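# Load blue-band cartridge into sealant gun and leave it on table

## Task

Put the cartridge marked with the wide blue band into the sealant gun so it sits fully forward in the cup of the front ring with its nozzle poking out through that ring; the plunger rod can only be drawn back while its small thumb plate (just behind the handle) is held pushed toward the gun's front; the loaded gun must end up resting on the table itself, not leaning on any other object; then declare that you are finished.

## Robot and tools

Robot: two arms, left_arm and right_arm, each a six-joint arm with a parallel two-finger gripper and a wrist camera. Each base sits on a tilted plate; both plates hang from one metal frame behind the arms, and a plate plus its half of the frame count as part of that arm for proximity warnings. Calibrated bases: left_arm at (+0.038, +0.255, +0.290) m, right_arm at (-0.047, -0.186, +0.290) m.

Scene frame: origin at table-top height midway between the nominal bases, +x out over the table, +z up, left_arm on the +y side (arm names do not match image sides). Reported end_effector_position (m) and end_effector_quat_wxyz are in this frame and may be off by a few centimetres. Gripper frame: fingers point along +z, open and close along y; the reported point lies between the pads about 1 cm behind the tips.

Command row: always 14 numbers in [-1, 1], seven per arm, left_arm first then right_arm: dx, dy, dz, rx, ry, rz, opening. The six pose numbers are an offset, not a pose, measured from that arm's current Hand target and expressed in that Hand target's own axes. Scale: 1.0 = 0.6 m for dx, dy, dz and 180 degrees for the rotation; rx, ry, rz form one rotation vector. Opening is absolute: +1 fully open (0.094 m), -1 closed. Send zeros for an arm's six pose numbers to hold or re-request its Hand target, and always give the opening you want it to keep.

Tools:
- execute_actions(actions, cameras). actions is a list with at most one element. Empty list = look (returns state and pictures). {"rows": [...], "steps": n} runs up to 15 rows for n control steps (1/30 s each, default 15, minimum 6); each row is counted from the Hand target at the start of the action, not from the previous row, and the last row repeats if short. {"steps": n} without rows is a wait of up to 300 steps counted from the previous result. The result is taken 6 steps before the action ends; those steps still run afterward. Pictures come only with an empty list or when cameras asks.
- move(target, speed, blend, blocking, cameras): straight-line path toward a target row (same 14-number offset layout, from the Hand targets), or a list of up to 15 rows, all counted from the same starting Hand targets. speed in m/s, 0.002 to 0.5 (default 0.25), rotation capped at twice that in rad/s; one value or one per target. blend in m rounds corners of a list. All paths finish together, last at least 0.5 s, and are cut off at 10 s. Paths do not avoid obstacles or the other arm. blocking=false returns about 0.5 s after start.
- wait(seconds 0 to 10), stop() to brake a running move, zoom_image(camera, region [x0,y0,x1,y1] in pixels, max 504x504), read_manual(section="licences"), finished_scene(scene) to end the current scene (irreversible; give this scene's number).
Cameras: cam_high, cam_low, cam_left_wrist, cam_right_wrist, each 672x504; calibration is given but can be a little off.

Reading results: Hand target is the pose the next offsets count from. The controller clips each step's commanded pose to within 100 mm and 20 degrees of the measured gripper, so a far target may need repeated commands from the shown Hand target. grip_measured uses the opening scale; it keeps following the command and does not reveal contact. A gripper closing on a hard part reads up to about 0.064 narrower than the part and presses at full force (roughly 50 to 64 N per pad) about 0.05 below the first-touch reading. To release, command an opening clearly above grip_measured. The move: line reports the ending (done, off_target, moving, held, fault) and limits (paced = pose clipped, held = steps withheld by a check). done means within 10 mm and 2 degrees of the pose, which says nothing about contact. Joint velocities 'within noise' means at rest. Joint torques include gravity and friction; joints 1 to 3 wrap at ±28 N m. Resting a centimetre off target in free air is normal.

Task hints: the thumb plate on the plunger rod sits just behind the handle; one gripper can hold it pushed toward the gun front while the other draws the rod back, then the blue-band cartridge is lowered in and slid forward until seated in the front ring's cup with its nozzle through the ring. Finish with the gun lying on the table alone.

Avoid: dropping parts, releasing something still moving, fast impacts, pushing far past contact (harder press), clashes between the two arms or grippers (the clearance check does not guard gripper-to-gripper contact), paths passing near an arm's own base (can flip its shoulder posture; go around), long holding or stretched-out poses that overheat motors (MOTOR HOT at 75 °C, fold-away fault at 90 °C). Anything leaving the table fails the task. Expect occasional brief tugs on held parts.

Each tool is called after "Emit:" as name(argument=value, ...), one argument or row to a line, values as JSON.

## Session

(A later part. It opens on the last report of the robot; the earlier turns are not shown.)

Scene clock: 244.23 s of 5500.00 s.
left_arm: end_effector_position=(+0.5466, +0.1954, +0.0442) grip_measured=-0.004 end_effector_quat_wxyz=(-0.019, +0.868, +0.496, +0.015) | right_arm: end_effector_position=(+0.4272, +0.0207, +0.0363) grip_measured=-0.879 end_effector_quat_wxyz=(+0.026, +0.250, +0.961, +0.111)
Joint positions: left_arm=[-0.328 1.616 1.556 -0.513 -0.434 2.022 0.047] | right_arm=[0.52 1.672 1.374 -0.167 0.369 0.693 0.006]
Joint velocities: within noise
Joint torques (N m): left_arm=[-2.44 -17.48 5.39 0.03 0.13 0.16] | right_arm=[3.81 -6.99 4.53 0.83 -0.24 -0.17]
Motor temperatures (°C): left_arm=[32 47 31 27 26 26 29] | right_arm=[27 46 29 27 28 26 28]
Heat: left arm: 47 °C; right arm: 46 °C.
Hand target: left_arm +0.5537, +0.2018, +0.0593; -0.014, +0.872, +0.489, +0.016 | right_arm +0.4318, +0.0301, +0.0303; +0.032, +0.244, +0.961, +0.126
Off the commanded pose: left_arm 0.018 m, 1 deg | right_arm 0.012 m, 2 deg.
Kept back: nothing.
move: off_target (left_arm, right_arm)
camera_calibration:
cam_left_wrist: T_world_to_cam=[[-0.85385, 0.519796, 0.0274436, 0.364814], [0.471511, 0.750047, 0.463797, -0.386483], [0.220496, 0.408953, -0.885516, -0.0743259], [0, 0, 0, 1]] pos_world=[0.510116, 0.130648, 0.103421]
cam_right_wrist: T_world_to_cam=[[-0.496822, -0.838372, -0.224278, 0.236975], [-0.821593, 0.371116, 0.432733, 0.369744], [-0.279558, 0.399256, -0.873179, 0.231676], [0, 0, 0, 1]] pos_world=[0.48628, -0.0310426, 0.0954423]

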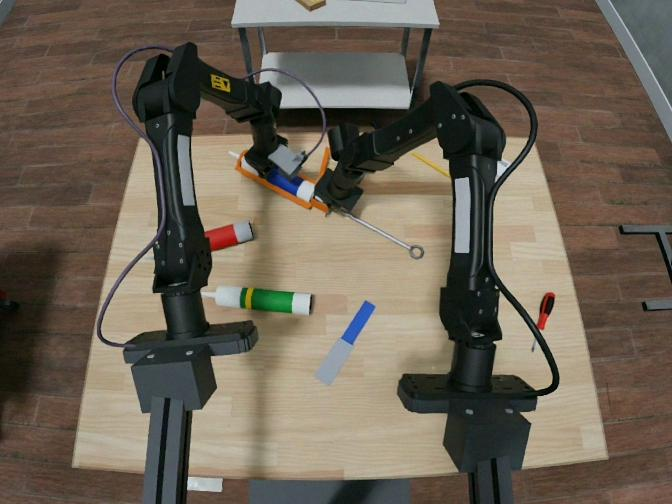

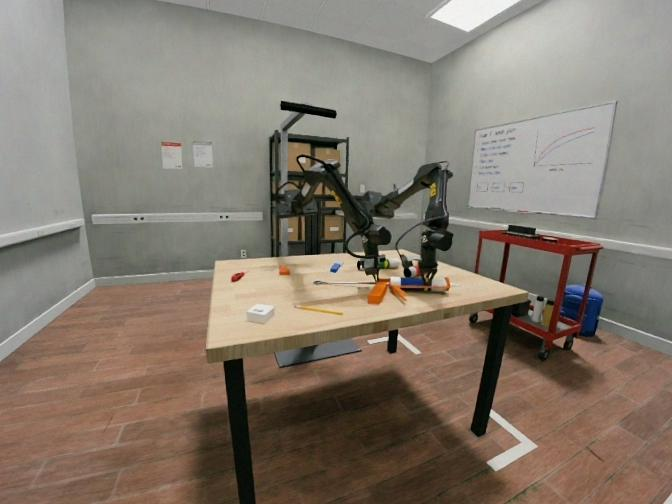

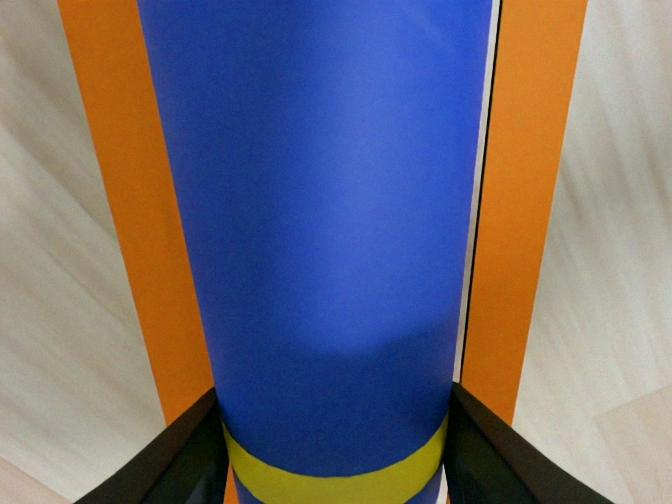

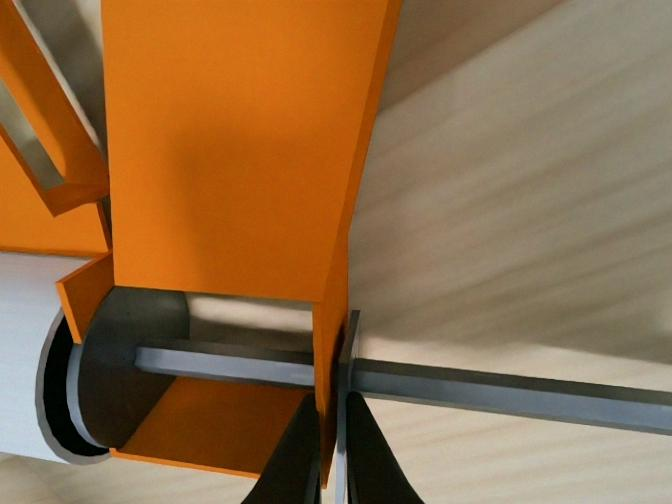

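Emit:
move(
  target=[0.015,0,0.004,0,0,0,-0.25,0,0,0,0,0,0,-1],
  speed=0.03,
  cameras=["cam_low","cam_right_wrist"],
)

Emit:
zoom_image(
  camera="cam_low",
  region=[400, 260, 470, 300],
)

Emit:
zoom_image(
  camera="cam_right_wrist",
  region=[0, 240, 220, 504],
)

Scene clock: 245.47 s of 5500.00 s.
left_arm: end_effector_position=(+0.5458, +0.1984, +0.0443) grip_measured=-0.004 end_effector_quat_wxyz=(-0.014, +0.870, +0.492, +0.001) | right_arm: end_effector_position=(+0.4272, +0.0207, +0.0363) grip_measured=-0.879 end_effector_quat_wxyz=(+0.026, +0.250, +0.961, +0.111)
Joint positions: left_arm=[-0.309 1.616 1.572 -0.542 -0.395 2.036 0.047] | right_arm=[0.52 1.672 1.374 -0.167 0.369 0.693 0.006]
Joint velocities: within noise
Joint torques (N m): left_arm=[-1.88 -16.9 6.08 0.11 -0.04 0.17] | right_arm=[3.81 -6.99 4.53 0.83 -0.24 -0.17]
Motor temperatures (°C): left_arm=[32 48 31 27 26 26 29] | right_arm=[27 46 29 27 28 26 28]
Heat: left arm: 48 °C; right arm: 46 °C.
Hand target: left_arm +0.5584, +0.2096, +0.0572; -0.014, +0.872, +0.489, +0.016 | right_arm +0.4318, +0.0301, +0.0303; +0.032, +0.244, +0.961, +0.126
Off the commanded pose: left_arm 0.021 m, 2 deg | right_arm 0.012 m, 2 deg.
Kept back: nothing.
move: off_target (left_arm, right_arm)
camera_calibration:
cam_right_wrist: T_world_to_cam=[[-0.496822, -0.838372, -0.224278, 0.236975], [-0.821593, 0.371116, 0.432733, 0.369744], [-0.279558, 0.399256, -0.873179, 0.231676], [0, 0, 0, 1]] pos_world=[0.48628, -0.0310426, 0.0954423]
Images, in order (width x height): cam_low 672x504, cam_right_wrist 672x504.

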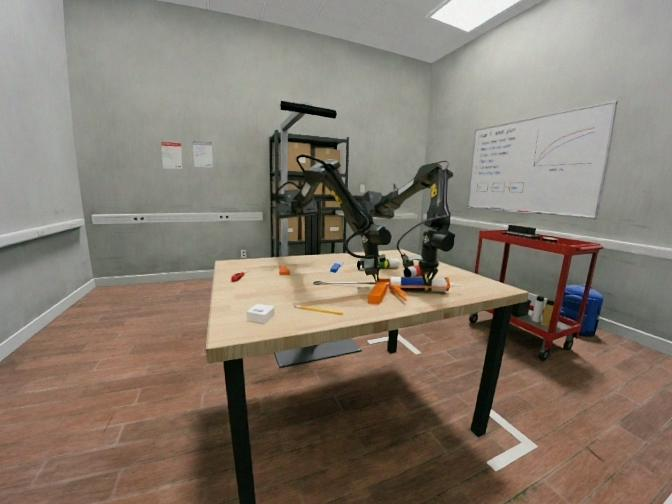

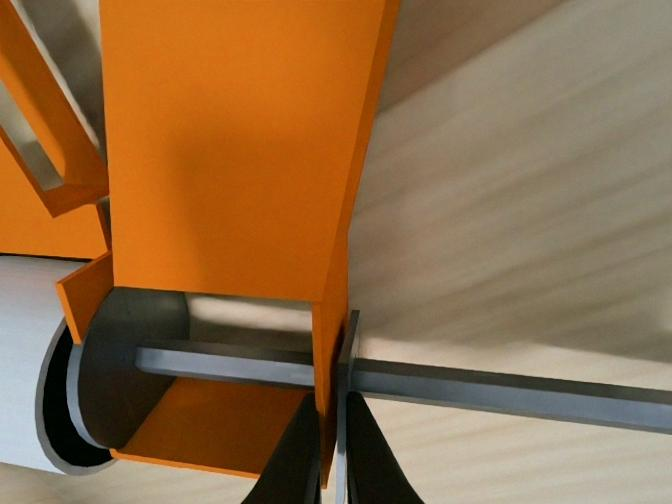

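Scaled by 7.200 from the camera's 672x504 image, which has a finer 960x720 frame.

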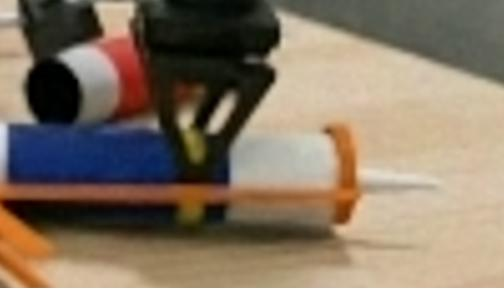

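Scaled by 1.909 from the camera's 672x504 image, which has a finer 960x720 frame.

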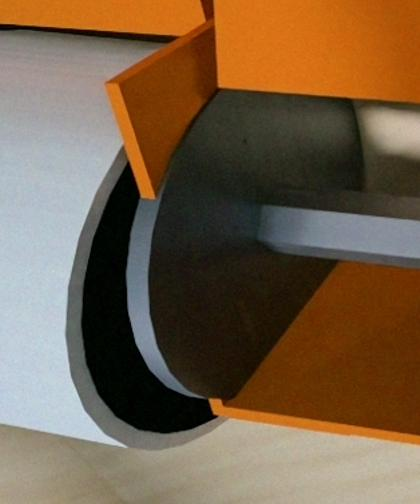

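Emit:
zoom_image(
  camera="cam_low",
  region=[430, 268, 465, 296],
)

Emit:
zoom_image(
  camera="cam_high",
  region=[220, 140, 265, 175],
)

Scaled by 14.400 from the camera's 672x504 image, which has a finer 960x720 frame.

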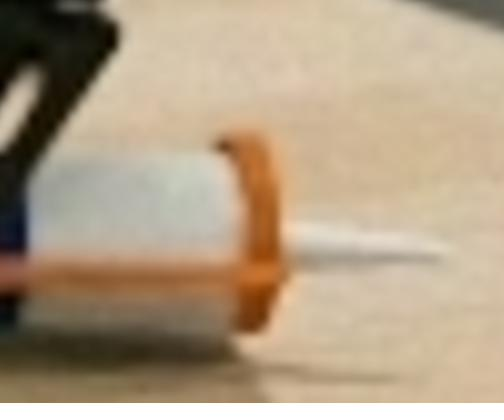

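This scene's latest camera images include none from cam_high. They are from: cam_low, cam_right_wrist. cam_high's image comes with the result of a call that names it in "cameras".

Emit:
move(
  target=[
    [-0.035,0,-0.0,0,0,0,-0.25,0,0,0,0,0,0,-1],
    [-0.035,0,-0.015,0,0,0,-0.25,0,0,0,0,0,0,-1],
  ],
  speed=0.04,
)

Emit:
zoom_image(
  camera="cam_low",
  region=[430, 268, 465, 296],
)

Emit:
zoom_image(
  camera="cam_high",
  region=[220, 140, 280, 185],
)

Emit:
zoom_image(
  camera="cam_right_wrist",
  region=[0, 240, 220, 504],
)

Scene clock: 248.30 s of 5500.00 s.
left_arm: end_effector_position=(+0.5443, +0.1960, +0.0450) grip_measured=-0.004 end_effector_quat_wxyz=(-0.027, +0.869, +0.494, +0.015) | right_arm: end_effector_position=(+0.4272, +0.0207, +0.0363) grip_measured=-0.879 end_effector_quat_wxyz=(+0.026, +0.250, +0.961, +0.111)
Joint positions: left_arm=[-0.334 1.616 1.555 -0.522 -0.452 2.019 0.047] | right_arm=[0.52 1.672 1.374 -0.167 0.369 0.693 0.006]
Joint velocities: within noise
Joint torques (N m): left_arm=[-5.01 -18.85 3.08 0.11 -0.1 -0.05] | right_arm=[3.81 -6.99 4.53 0.83 -0.24 -0.17]
Motor temperatures (°C): left_arm=[32 50 31 27 26 26 30] | right_arm=[27 46 30 27 28 26 28]
Heat: left arm: 50 °C; right arm: 46 °C.
Hand target: left_arm +0.5474, +0.1912, +0.0654; -0.014, +0.872, +0.489, +0.016 | right_arm +0.4318, +0.0301, +0.0303; +0.032, +0.244, +0.961, +0.126
Off the commanded pose: left_arm 0.021 m, 2 deg | right_arm 0.012 m, 2 deg.
Kept back: nothing.
move: off_target (left_arm, right_arm)
camera_calibration:
cam_left_wrist: T_world_to_cam=[[-0.851548, 0.522696, 0.0406748, 0.360113], [0.477735, 0.741659, 0.470862, -0.388224], [0.215951, 0.420393, -0.881269, -0.073364], [0, 0, 0, 1]] pos_world=[0.507965, 0.130542, 0.103499]
cam_right_wrist: T_world_to_cam=[[-0.496822, -0.838372, -0.224278, 0.236975], [-0.821593, 0.371116, 0.432733, 0.369744], [-0.279558, 0.399256, -0.873179, 0.231676], [0, 0, 0, 1]] pos_world=[0.48628, -0.0310426, 0.0954423]

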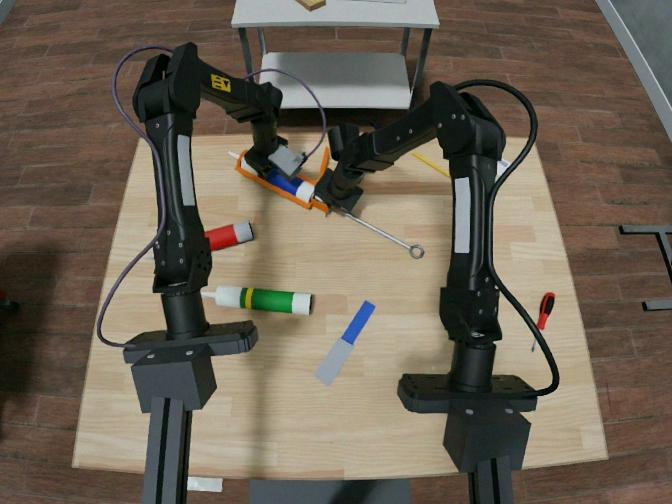

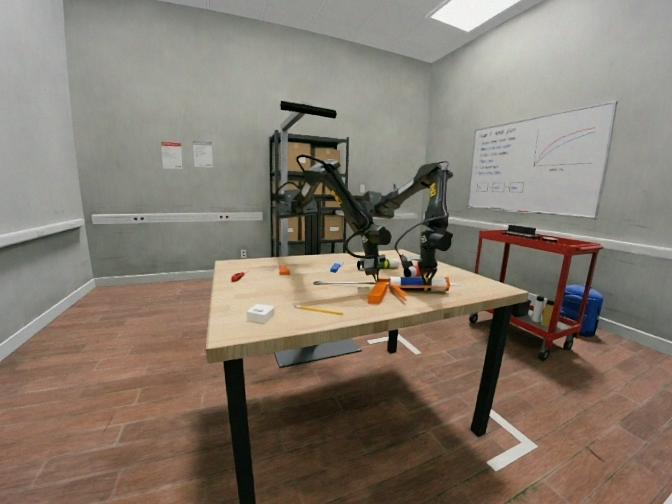

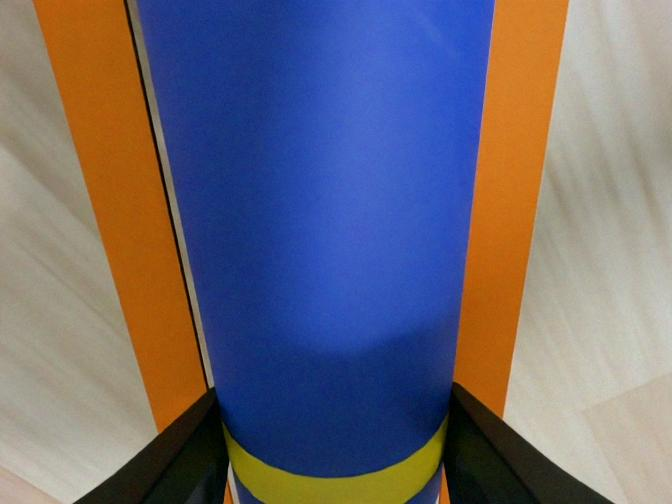

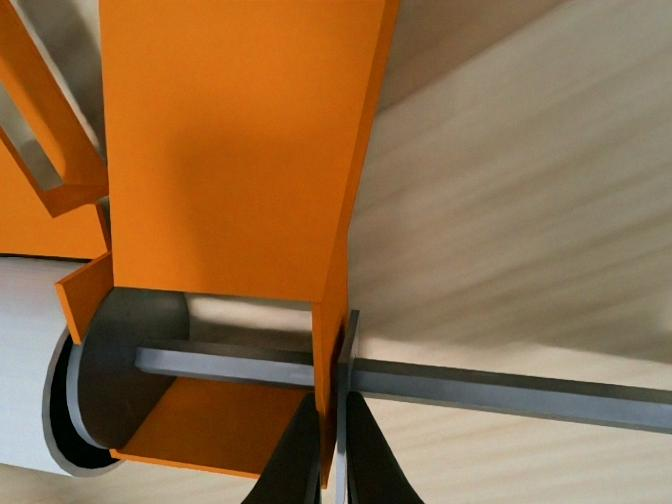

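Scaled by 14.400 from the camera's 672x504 image, which has a finer 960x720 frame.

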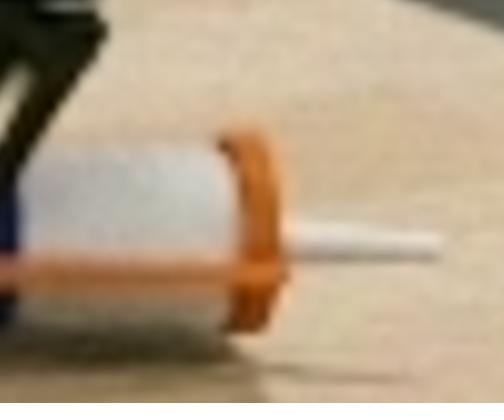

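Scaled by 8.400 from the camera's 672x504 image, which has a finer 960x720 frame.

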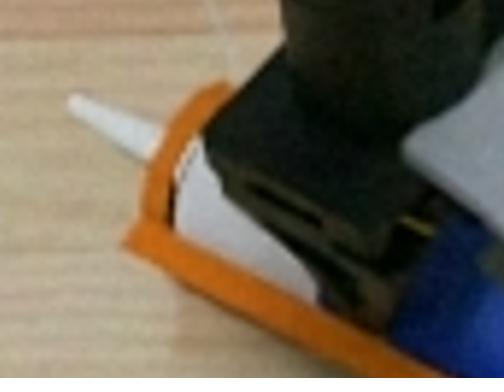

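Scaled by 1.909 from the camera's 672x504 image, which has a finer 960x720 frame.

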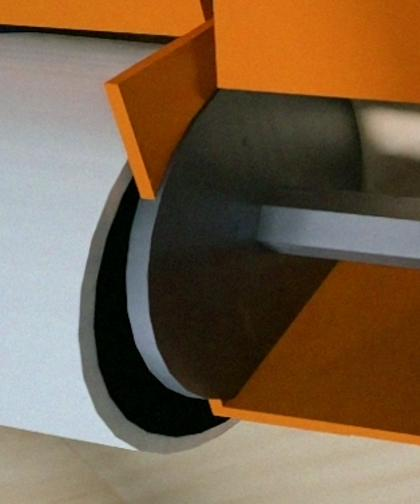

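Emit:
move(
  target=[
    [0.015,0,0.0,0,0,-0.01,-0.25,0,0,0,0,0,0,-1],
    [0.035,0,0.0,0,0,-0.01,-0.25,0,0,0,0,0,0,-1],
  ],
  speed=0.04,
)

Emit:
zoom_image(
  camera="cam_low",
  region=[430, 268, 465, 296],
)

Emit:
zoom_image(
  camera="cam_high",
  region=[220, 140, 280, 185],
)

Emit:
zoom_image(
  camera="cam_right_wrist",
  region=[0, 240, 220, 504],
)

Scene clock: 254.90 s of 5500.00 s.
left_arm: end_effector_position=(+0.5446, +0.1985, +0.0447) grip_measured=-0.004 end_effector_quat_wxyz=(-0.020, +0.867, +0.497, +0.004) | right_arm: end_effector_position=(+0.4272, +0.0207, +0.0363) grip_measured=-0.879 end_effector_quat_wxyz=(+0.026, +0.250, +0.961, +0.111)
Joint positions: left_arm=[-0.315 1.616 1.569 -0.543 -0.412 2.019 0.047] | right_arm=[0.52 1.672 1.374 -0.167 0.369 0.693 0.006]
Joint velocities: within noise
Joint torques (N m): left_arm=[-2.28 -18.88 5.94 0.01 0.05 0.06] | right_arm=[3.82 -6.99 4.53 0.83 -0.24 -0.17]
Motor temperatures (°C): left_arm=[32 55 30 27 26 26 30] | right_arm=[27 47 30 28 28 26 28]
Heat: left arm: 55 °C; right arm: 47 °C.
Hand target: left_arm +0.5583, +0.2092, +0.0662; -0.014, +0.864, +0.503, +0.016 | right_arm +0.4318, +0.0301, +0.0303; +0.032, +0.244, +0.961, +0.126
Off the commanded pose: left_arm 0.028 m, 2 deg | right_arm 0.012 m, 2 deg.
Kept back: nothing.
move: off_target (left_arm, right_arm)
camera_calibration:
cam_left_wrist: T_world_to_cam=[[-0.854743, 0.517554, 0.0394108, 0.361878], [0.478234, 0.75574, 0.447381, -0.392071], [0.201759, 0.401243, -0.893475, -0.0626055], [0, 0, 0, 1]] pos_world=[0.509445, 0.134132, 0.105207]
cam_right_wrist: T_world_to_cam=[[-0.496822, -0.838372, -0.224278, 0.236975], [-0.821593, 0.371116, 0.432733, 0.369744], [-0.279558, 0.399256, -0.873179, 0.231676], [0, 0, 0, 1]] pos_world=[0.48628, -0.0310426, 0.0954423]

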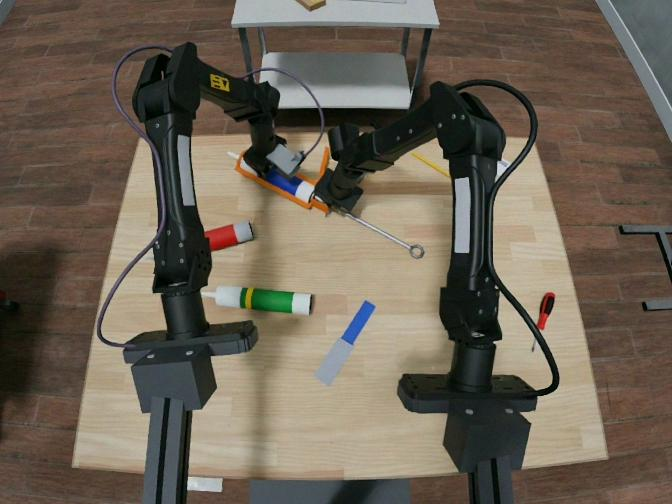

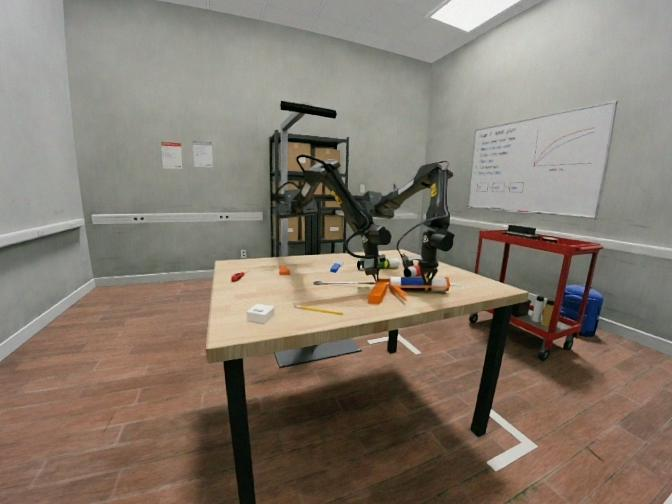

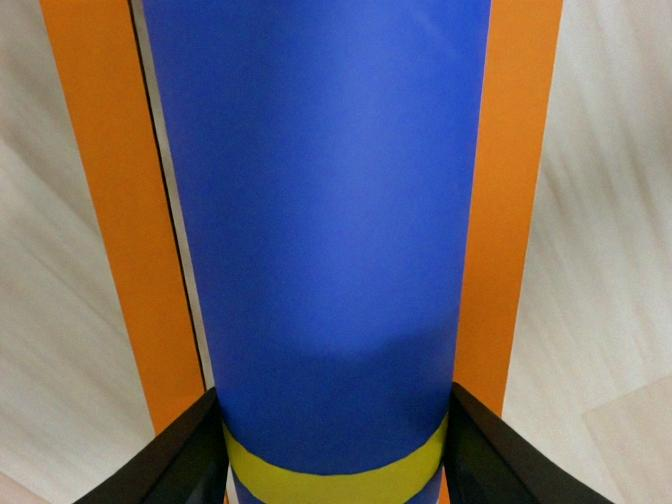

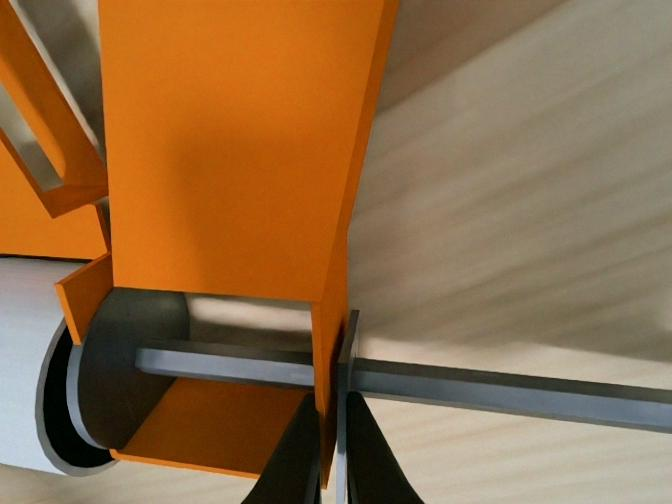

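Scaled by 14.400 from the camera's 672x504 image, which has a finer 960x720 frame.

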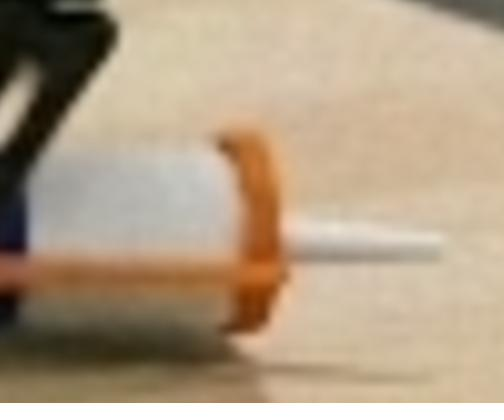

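Scaled by 8.400 from the camera's 672x504 image, which has a finer 960x720 frame.

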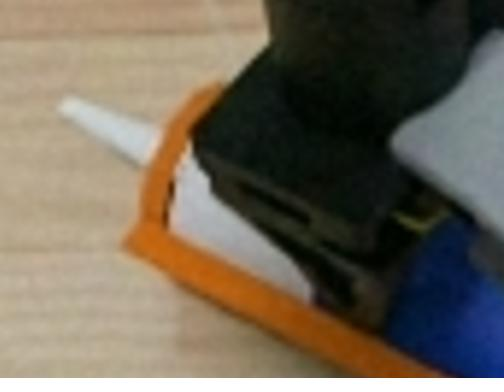

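Scaled by 1.909 from the camera's 672x504 image, which has a finer 960x720 frame.

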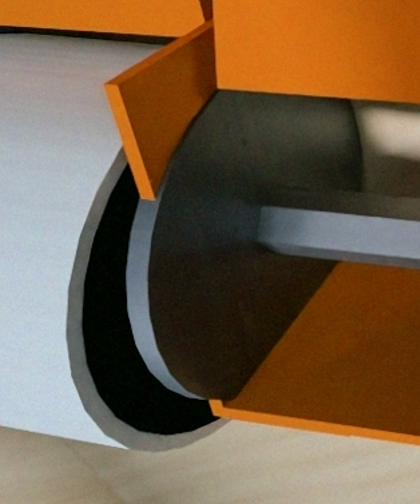

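Emit:
move(
  target=[
    [-0.02,0.018,0.0,0,0,-0.01,-0.25,0,0,0,0,0,0,-1],
    [0.003,0.018,0.0,0,0,-0.01,-0.25,0,0,0,0,0,0,-1],
  ],
  speed=0.04,
)

Emit:
zoom_image(
  camera="cam_low",
  region=[430, 268, 465, 296],
)

Emit:
zoom_image(
  camera="cam_high",
  region=[220, 140, 280, 185],
)

Scene clock: 256.70 s of 5500.00 s.
left_arm: end_effector_position=(+0.5514, +0.2020, +0.0531) grip_measured=-0.005 end_effector_quat_wxyz=(-0.024, +0.859, +0.511, +0.001) | right_arm: end_effector_position=(+0.4272, +0.0207, +0.0363) grip_measured=-0.879 end_effector_quat_wxyz=(+0.026, +0.250, +0.961, +0.111)
Joint positions: left_arm=[-0.315 1.616 1.619 -0.603 -0.415 1.984 0.047] | right_arm=[0.52 1.672 1.374 -0.167 0.369 0.693 0.006]
Joint velocities: within noise
Joint torques (N m): left_arm=[-2.91 -15.99 7.82 0.11 0.01 0.01] | right_arm=[3.82 -6.99 4.53 0.83 -0.24 -0.17]
Motor temperatures (°C): left_arm=[32 56 31 27 26 26 30] | right_arm=[27 47 30 28 28 26 28]
Heat: left arm: 56 °C; right arm: 47 °C.
Hand target: left_arm +0.5686, +0.2054, +0.0663; -0.014, +0.856, +0.517, +0.016 | right_arm +0.4318, +0.0301, +0.0303; +0.032, +0.244, +0.961, +0.126
Off the commanded pose: left_arm 0.022 m, 2 deg | right_arm 0.012 m, 2 deg.
Kept back: nothing.
move: off_target (left_arm, right_arm)
camera_calibration:
cam_left_wrist: T_world_to_cam=[[-0.870419, 0.489942, 0.0482514, 0.379318], [0.457381, 0.768507, 0.447438, -0.392828], [0.182137, 0.411527, -0.893013, -0.049205], [0, 0, 0, 1]] pos_world=[0.518799, 0.136297, 0.113523]
cam_right_wrist: T_world_to_cam=[[-0.496822, -0.838372, -0.224278, 0.236975], [-0.821593, 0.371116, 0.432733, 0.369744], [-0.279558, 0.399256, -0.873179, 0.231676], [0, 0, 0, 1]] pos_world=[0.48628, -0.0310426, 0.0954423]

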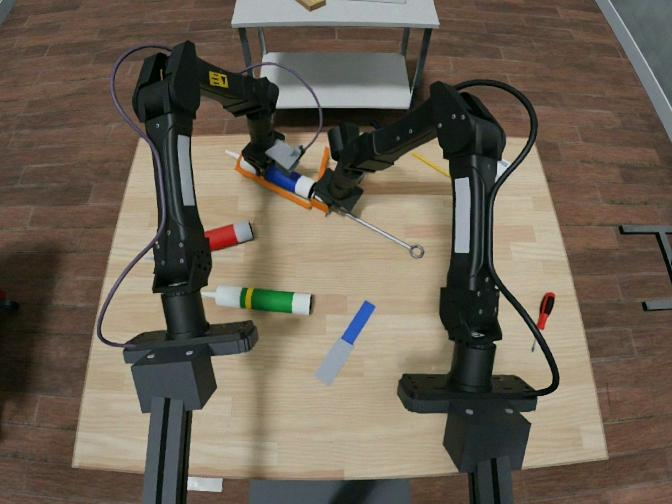

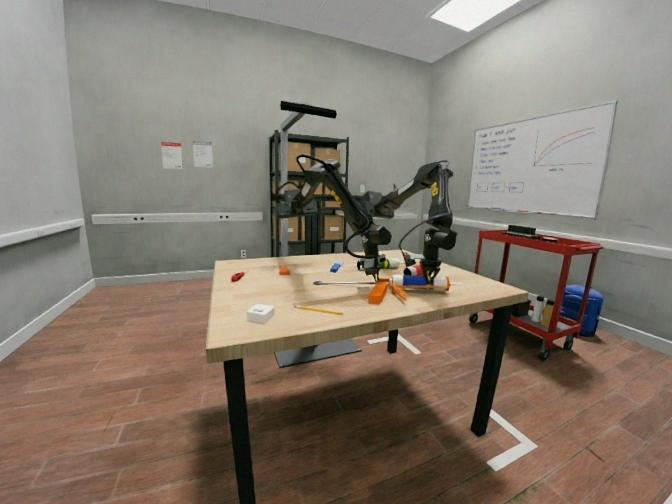

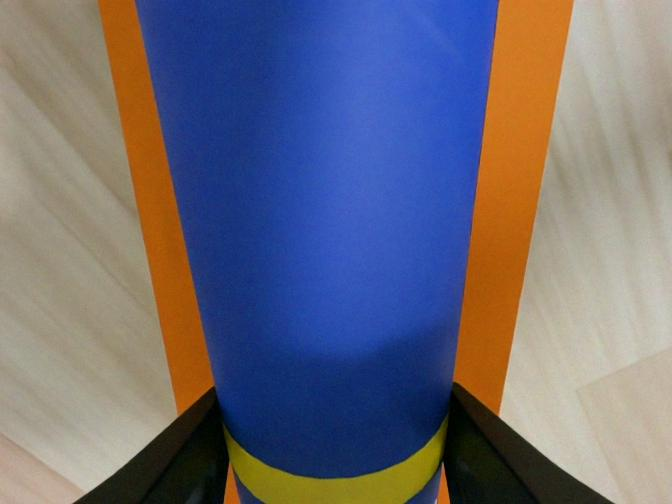

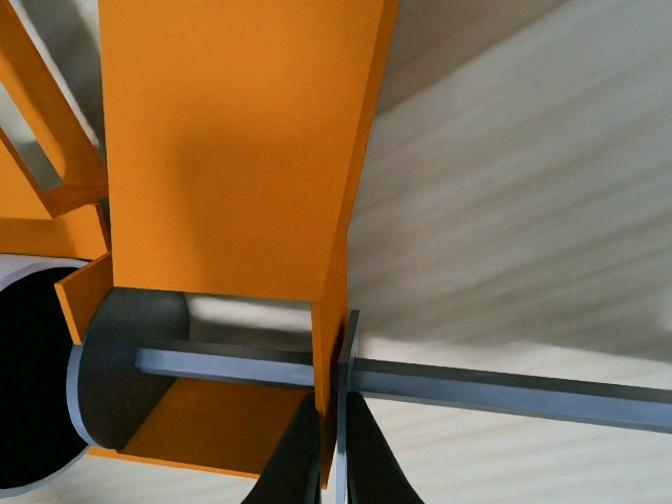

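Scaled by 14.400 from the camera's 672x504 image, which has a finer 960x720 frame.

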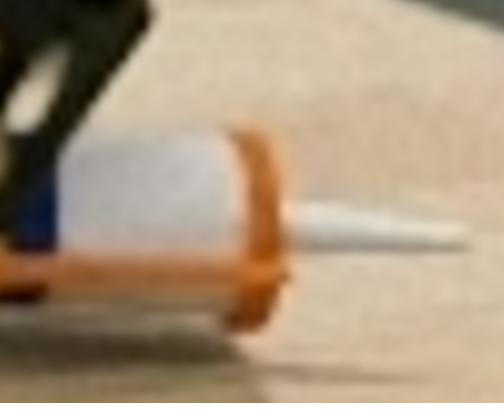

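Scaled by 8.400 from the camera's 672x504 image, which has a finer 960x720 frame.

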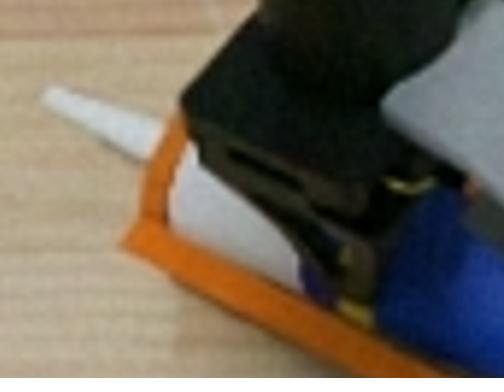

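Emit:
move(
  target=[0.005,-0.008,0.035,0,0,0,-0.25,0,0,0,0,0,0,-1],
  speed=0.03,
)

Emit:
zoom_image(
  camera="cam_low",
  region=[430, 268, 465, 296],
)

Emit:
zoom_image(
  camera="cam_high",
  region=[220, 140, 280, 185],
)

Scene clock: 258.27 s of 5500.00 s.
left_arm: end_effector_position=(+0.5504, +0.2042, +0.0481) grip_measured=-0.005 end_effector_quat_wxyz=(-0.014, +0.862, +0.506, -0.009) | right_arm: end_effector_position=(+0.4270, +0.0208, +0.0361) grip_measured=-0.879 end_effector_quat_wxyz=(+0.026, +0.250, +0.962, +0.111)
Joint positions: left_arm=[-0.29 1.621 1.62 -0.599 -0.366 2.009 0.047] | right_arm=[0.52 1.672 1.374 -0.167 0.369 0.693 0.006]
Joint velocities: within noise
Joint torques (N m): left_arm=[-1.85 -13.29 6.65 0.56 -0.15 0.04] | right_arm=[3.81 -7.02 4.53 0.83 -0.24 -0.17]
Motor temperatures (°C): left_arm=[32 56 31 27 26 26 30] | right_arm=[27 47 30 28 28 26 28]
Heat: left arm: 56 °C; right arm: 47 °C.
Hand target: left_arm +0.5660, +0.2111, +0.0454; -0.014, +0.856, +0.517, +0.016 | right_arm +0.4318, +0.0301, +0.0304; +0.032, +0.244, +0.961, +0.126
Off the commanded pose: left_arm 0.017 m, 3 deg | right_arm 0.012 m, 2 deg.
Kept back: nothing.
move: off_target (left_arm, right_arm)
camera_calibration:
cam_left_wrist: T_world_to_cam=[[-0.864897, 0.500255, 0.0411963, 0.372759], [0.468875, 0.775884, 0.42209, -0.398486], [0.179189, 0.384381, -0.905617, -0.046577], [0, 0, 0, 1]] pos_world=[0.517584, 0.140608, 0.11066]
cam_right_wrist: T_world_to_cam=[[-0.496727, -0.838489, -0.224051, 0.236871], [-0.82153, 0.370989, 0.432961, 0.36964], [-0.279913, 0.399128, -0.873124, 0.231656], [0, 0, 0, 1]] pos_world=[0.486174, -0.0309793, 0.0952962]

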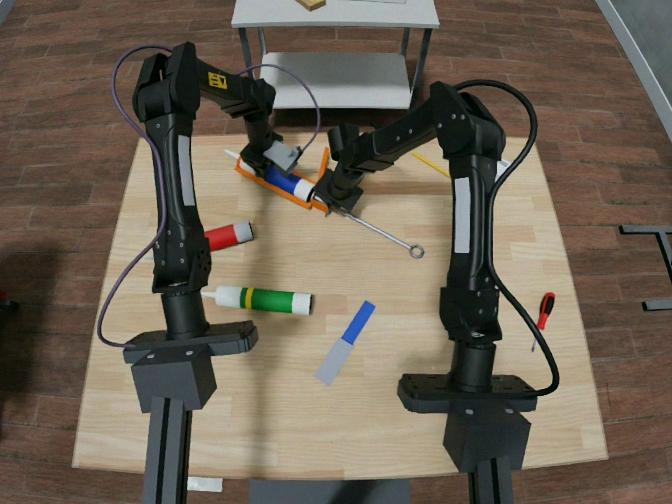

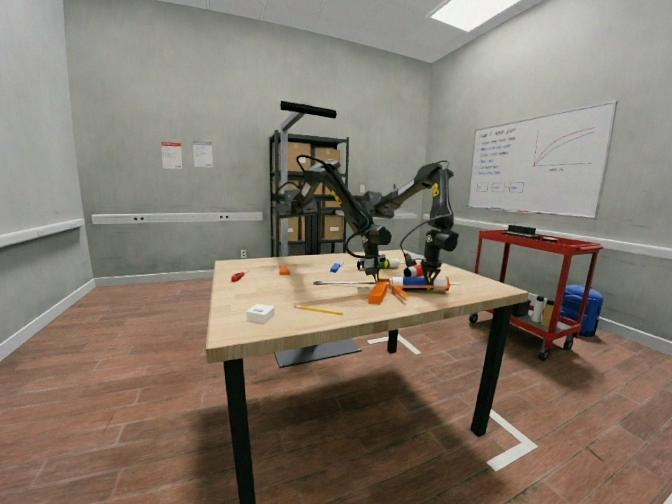

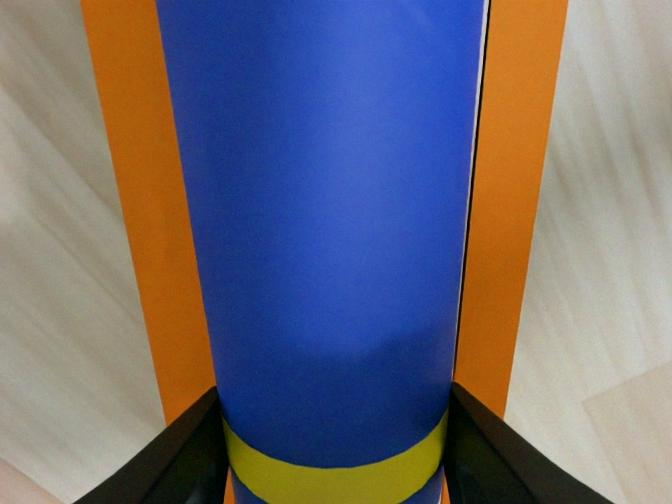

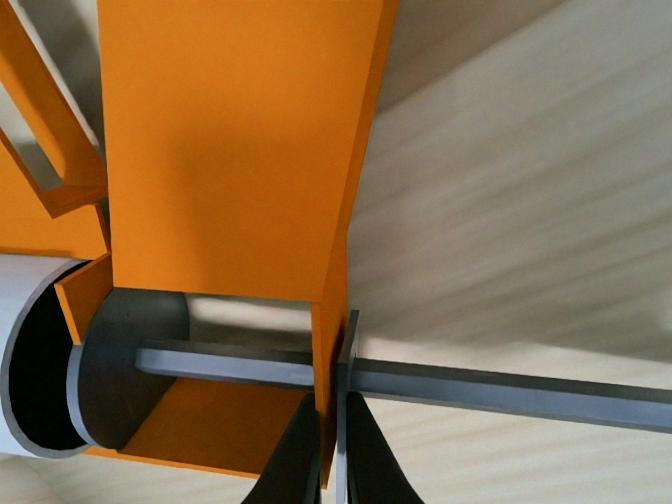

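Scaled by 14.400 from the camera's 672x504 image, which has a finer 960x720 frame.

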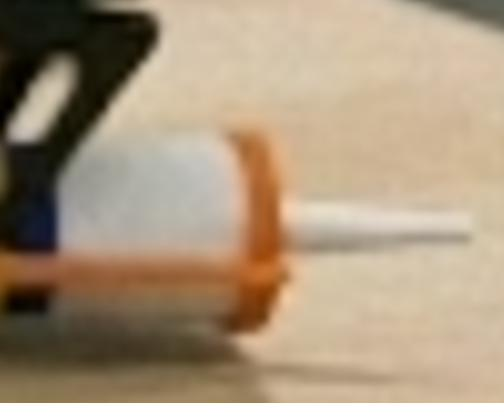

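Scaled by 8.400 from the camera's 672x504 image, which has a finer 960x720 frame.

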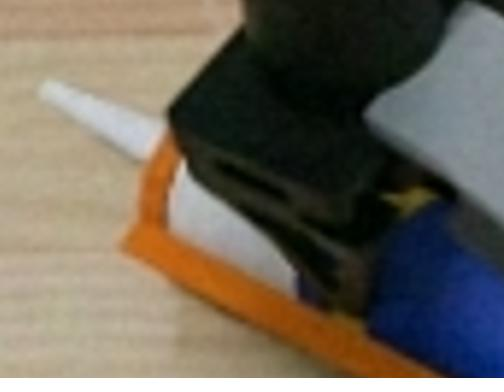

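Emit:
move(
  target=[0.008,0,0.015,0,0,0,-0.25,0,0,0,0,0,0,-1],
  speed=0.03,
)

Emit:
zoom_image(
  camera="cam_low",
  region=[430, 268, 465, 296],
)

Emit:
zoom_image(
  camera="cam_high",
  region=[220, 140, 280, 185],
)

Emit:
zoom_image(
  camera="cam_right_wrist",
  region=[0, 240, 220, 504],
)

Scene clock: 259.37 s of 5500.00 s.
left_arm: end_effector_position=(+0.5505, +0.2049, +0.0460) grip_measured=-0.005 end_effector_quat_wxyz=(-0.008, +0.863, +0.505, -0.014) | right_arm: end_effector_position=(+0.4270, +0.0208, +0.0361) grip_measured=-0.879 end_effector_quat_wxyz=(+0.026, +0.250, +0.962, +0.111)
Joint positions: left_arm=[-0.278 1.625 1.623 -0.599 -0.342 2.018 0.047] | right_arm=[0.52 1.672 1.374 -0.167 0.369 0.693 0.006]
Joint velocities: within noise
Joint torques (N m): left_arm=[-1.1 -11.84 7.57 0.67 -0.22 0.05] | right_arm=[3.81 -7.02 4.55 0.83 -0.24 -0.16]
Motor temperatures (°C): left_arm=[32 55 31 27 26 26 30] | right_arm=[27 47 30 28 28 26 28]
Heat: left arm: 55 °C; right arm: 47 °C.
Hand target: left_arm +0.5683, +0.2157, +0.0366; -0.014, +0.856, +0.517, +0.016 | right_arm +0.4318, +0.0301, +0.0304; +0.032, +0.244, +0.961, +0.126
Off the commanded pose: left_arm 0.023 m, 4 deg | right_arm 0.012 m, 2 deg.
Kept back: nothing.
move: off_target (left_arm, right_arm)
camera_calibration:
cam_left_wrist: T_world_to_cam=[[-0.863442, 0.503126, 0.0365057, 0.371436], [0.4723, 0.780872, 0.408867, -0.400423], [0.177205, 0.370274, -0.911864, -0.0445011], [0, 0, 0, 1]] pos_world=[0.517719, 0.142278, 0.109581]
cam_right_wrist: T_world_to_cam=[[-0.496727, -0.838489, -0.224051, 0.236871], [-0.82153, 0.370989, 0.432961, 0.36964], [-0.279913, 0.399128, -0.873124, 0.231656], [0, 0, 0, 1]] pos_world=[0.486174, -0.0309793, 0.0952962]

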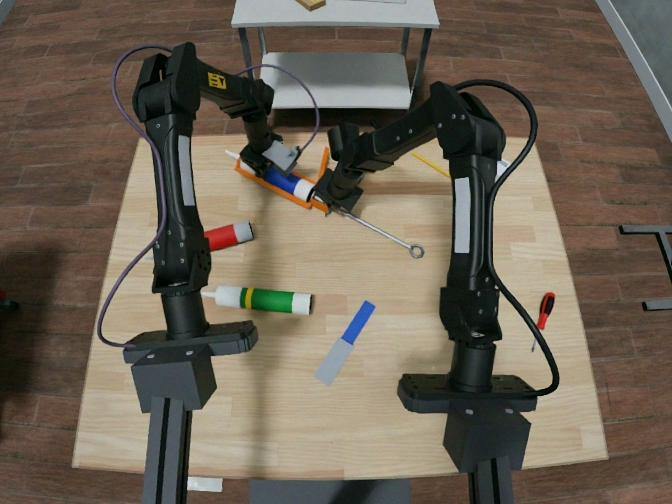

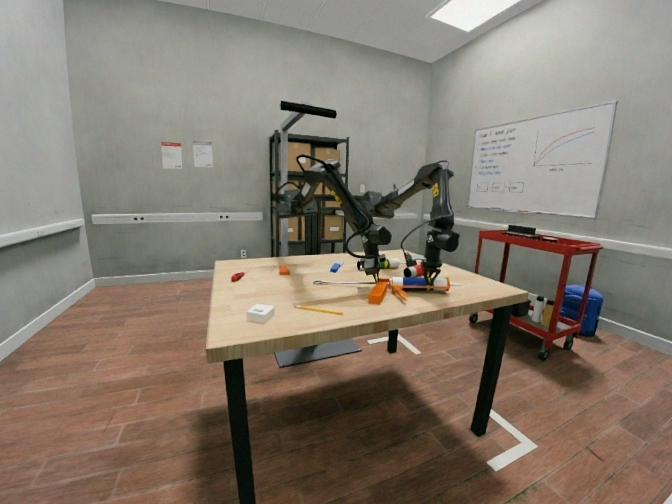

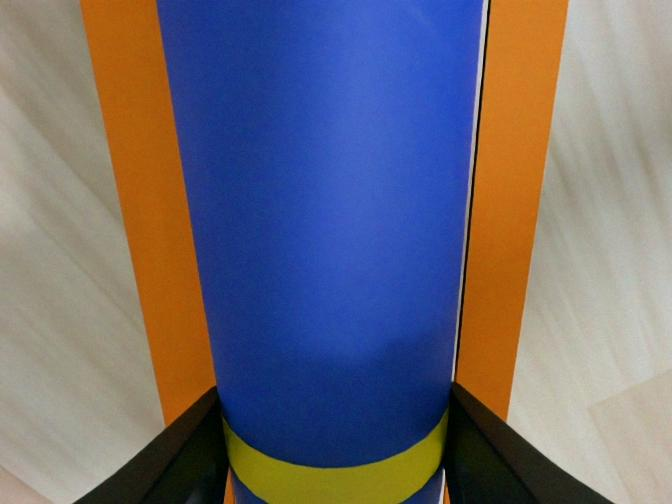

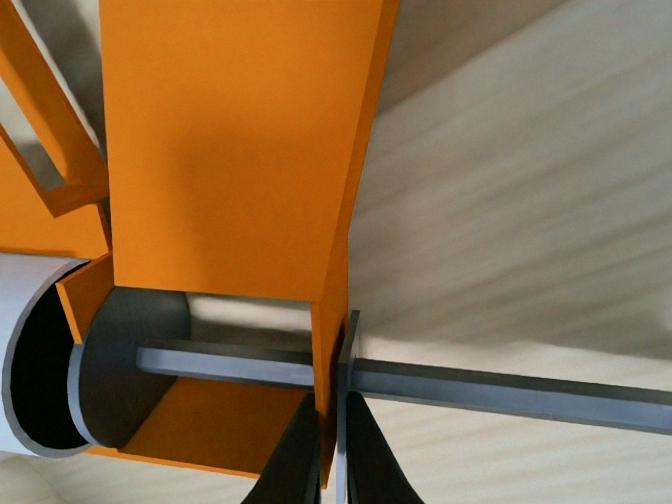

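Scaled by 14.400 from the camera's 672x504 image, which has a finer 960x720 frame.

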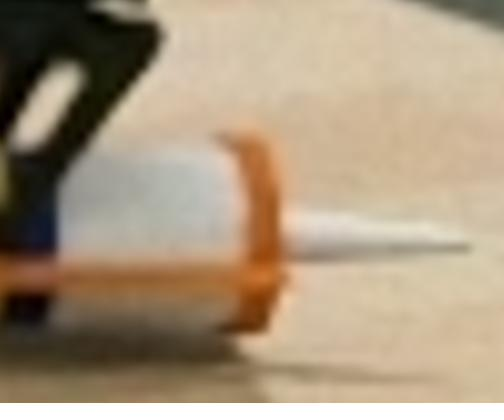

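Scaled by 8.400 from the camera's 672x504 image, which has a finer 960x720 frame.

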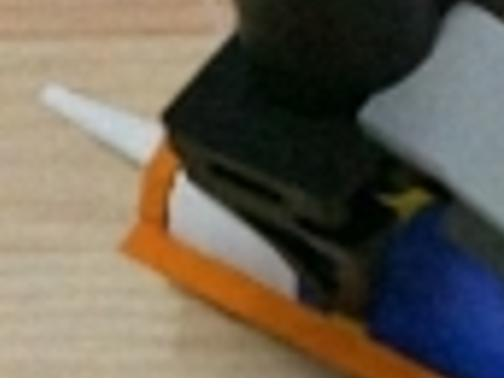

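Scaled by 1.909 from the camera's 672x504 image, which has a finer 960x720 frame.

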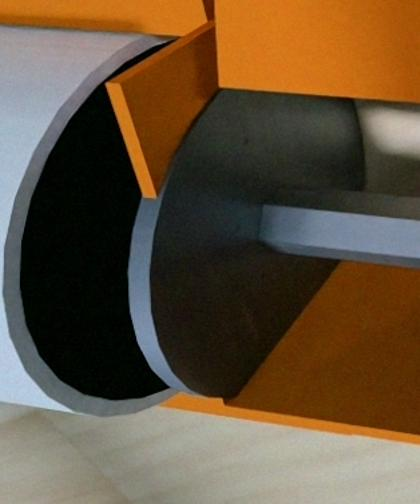

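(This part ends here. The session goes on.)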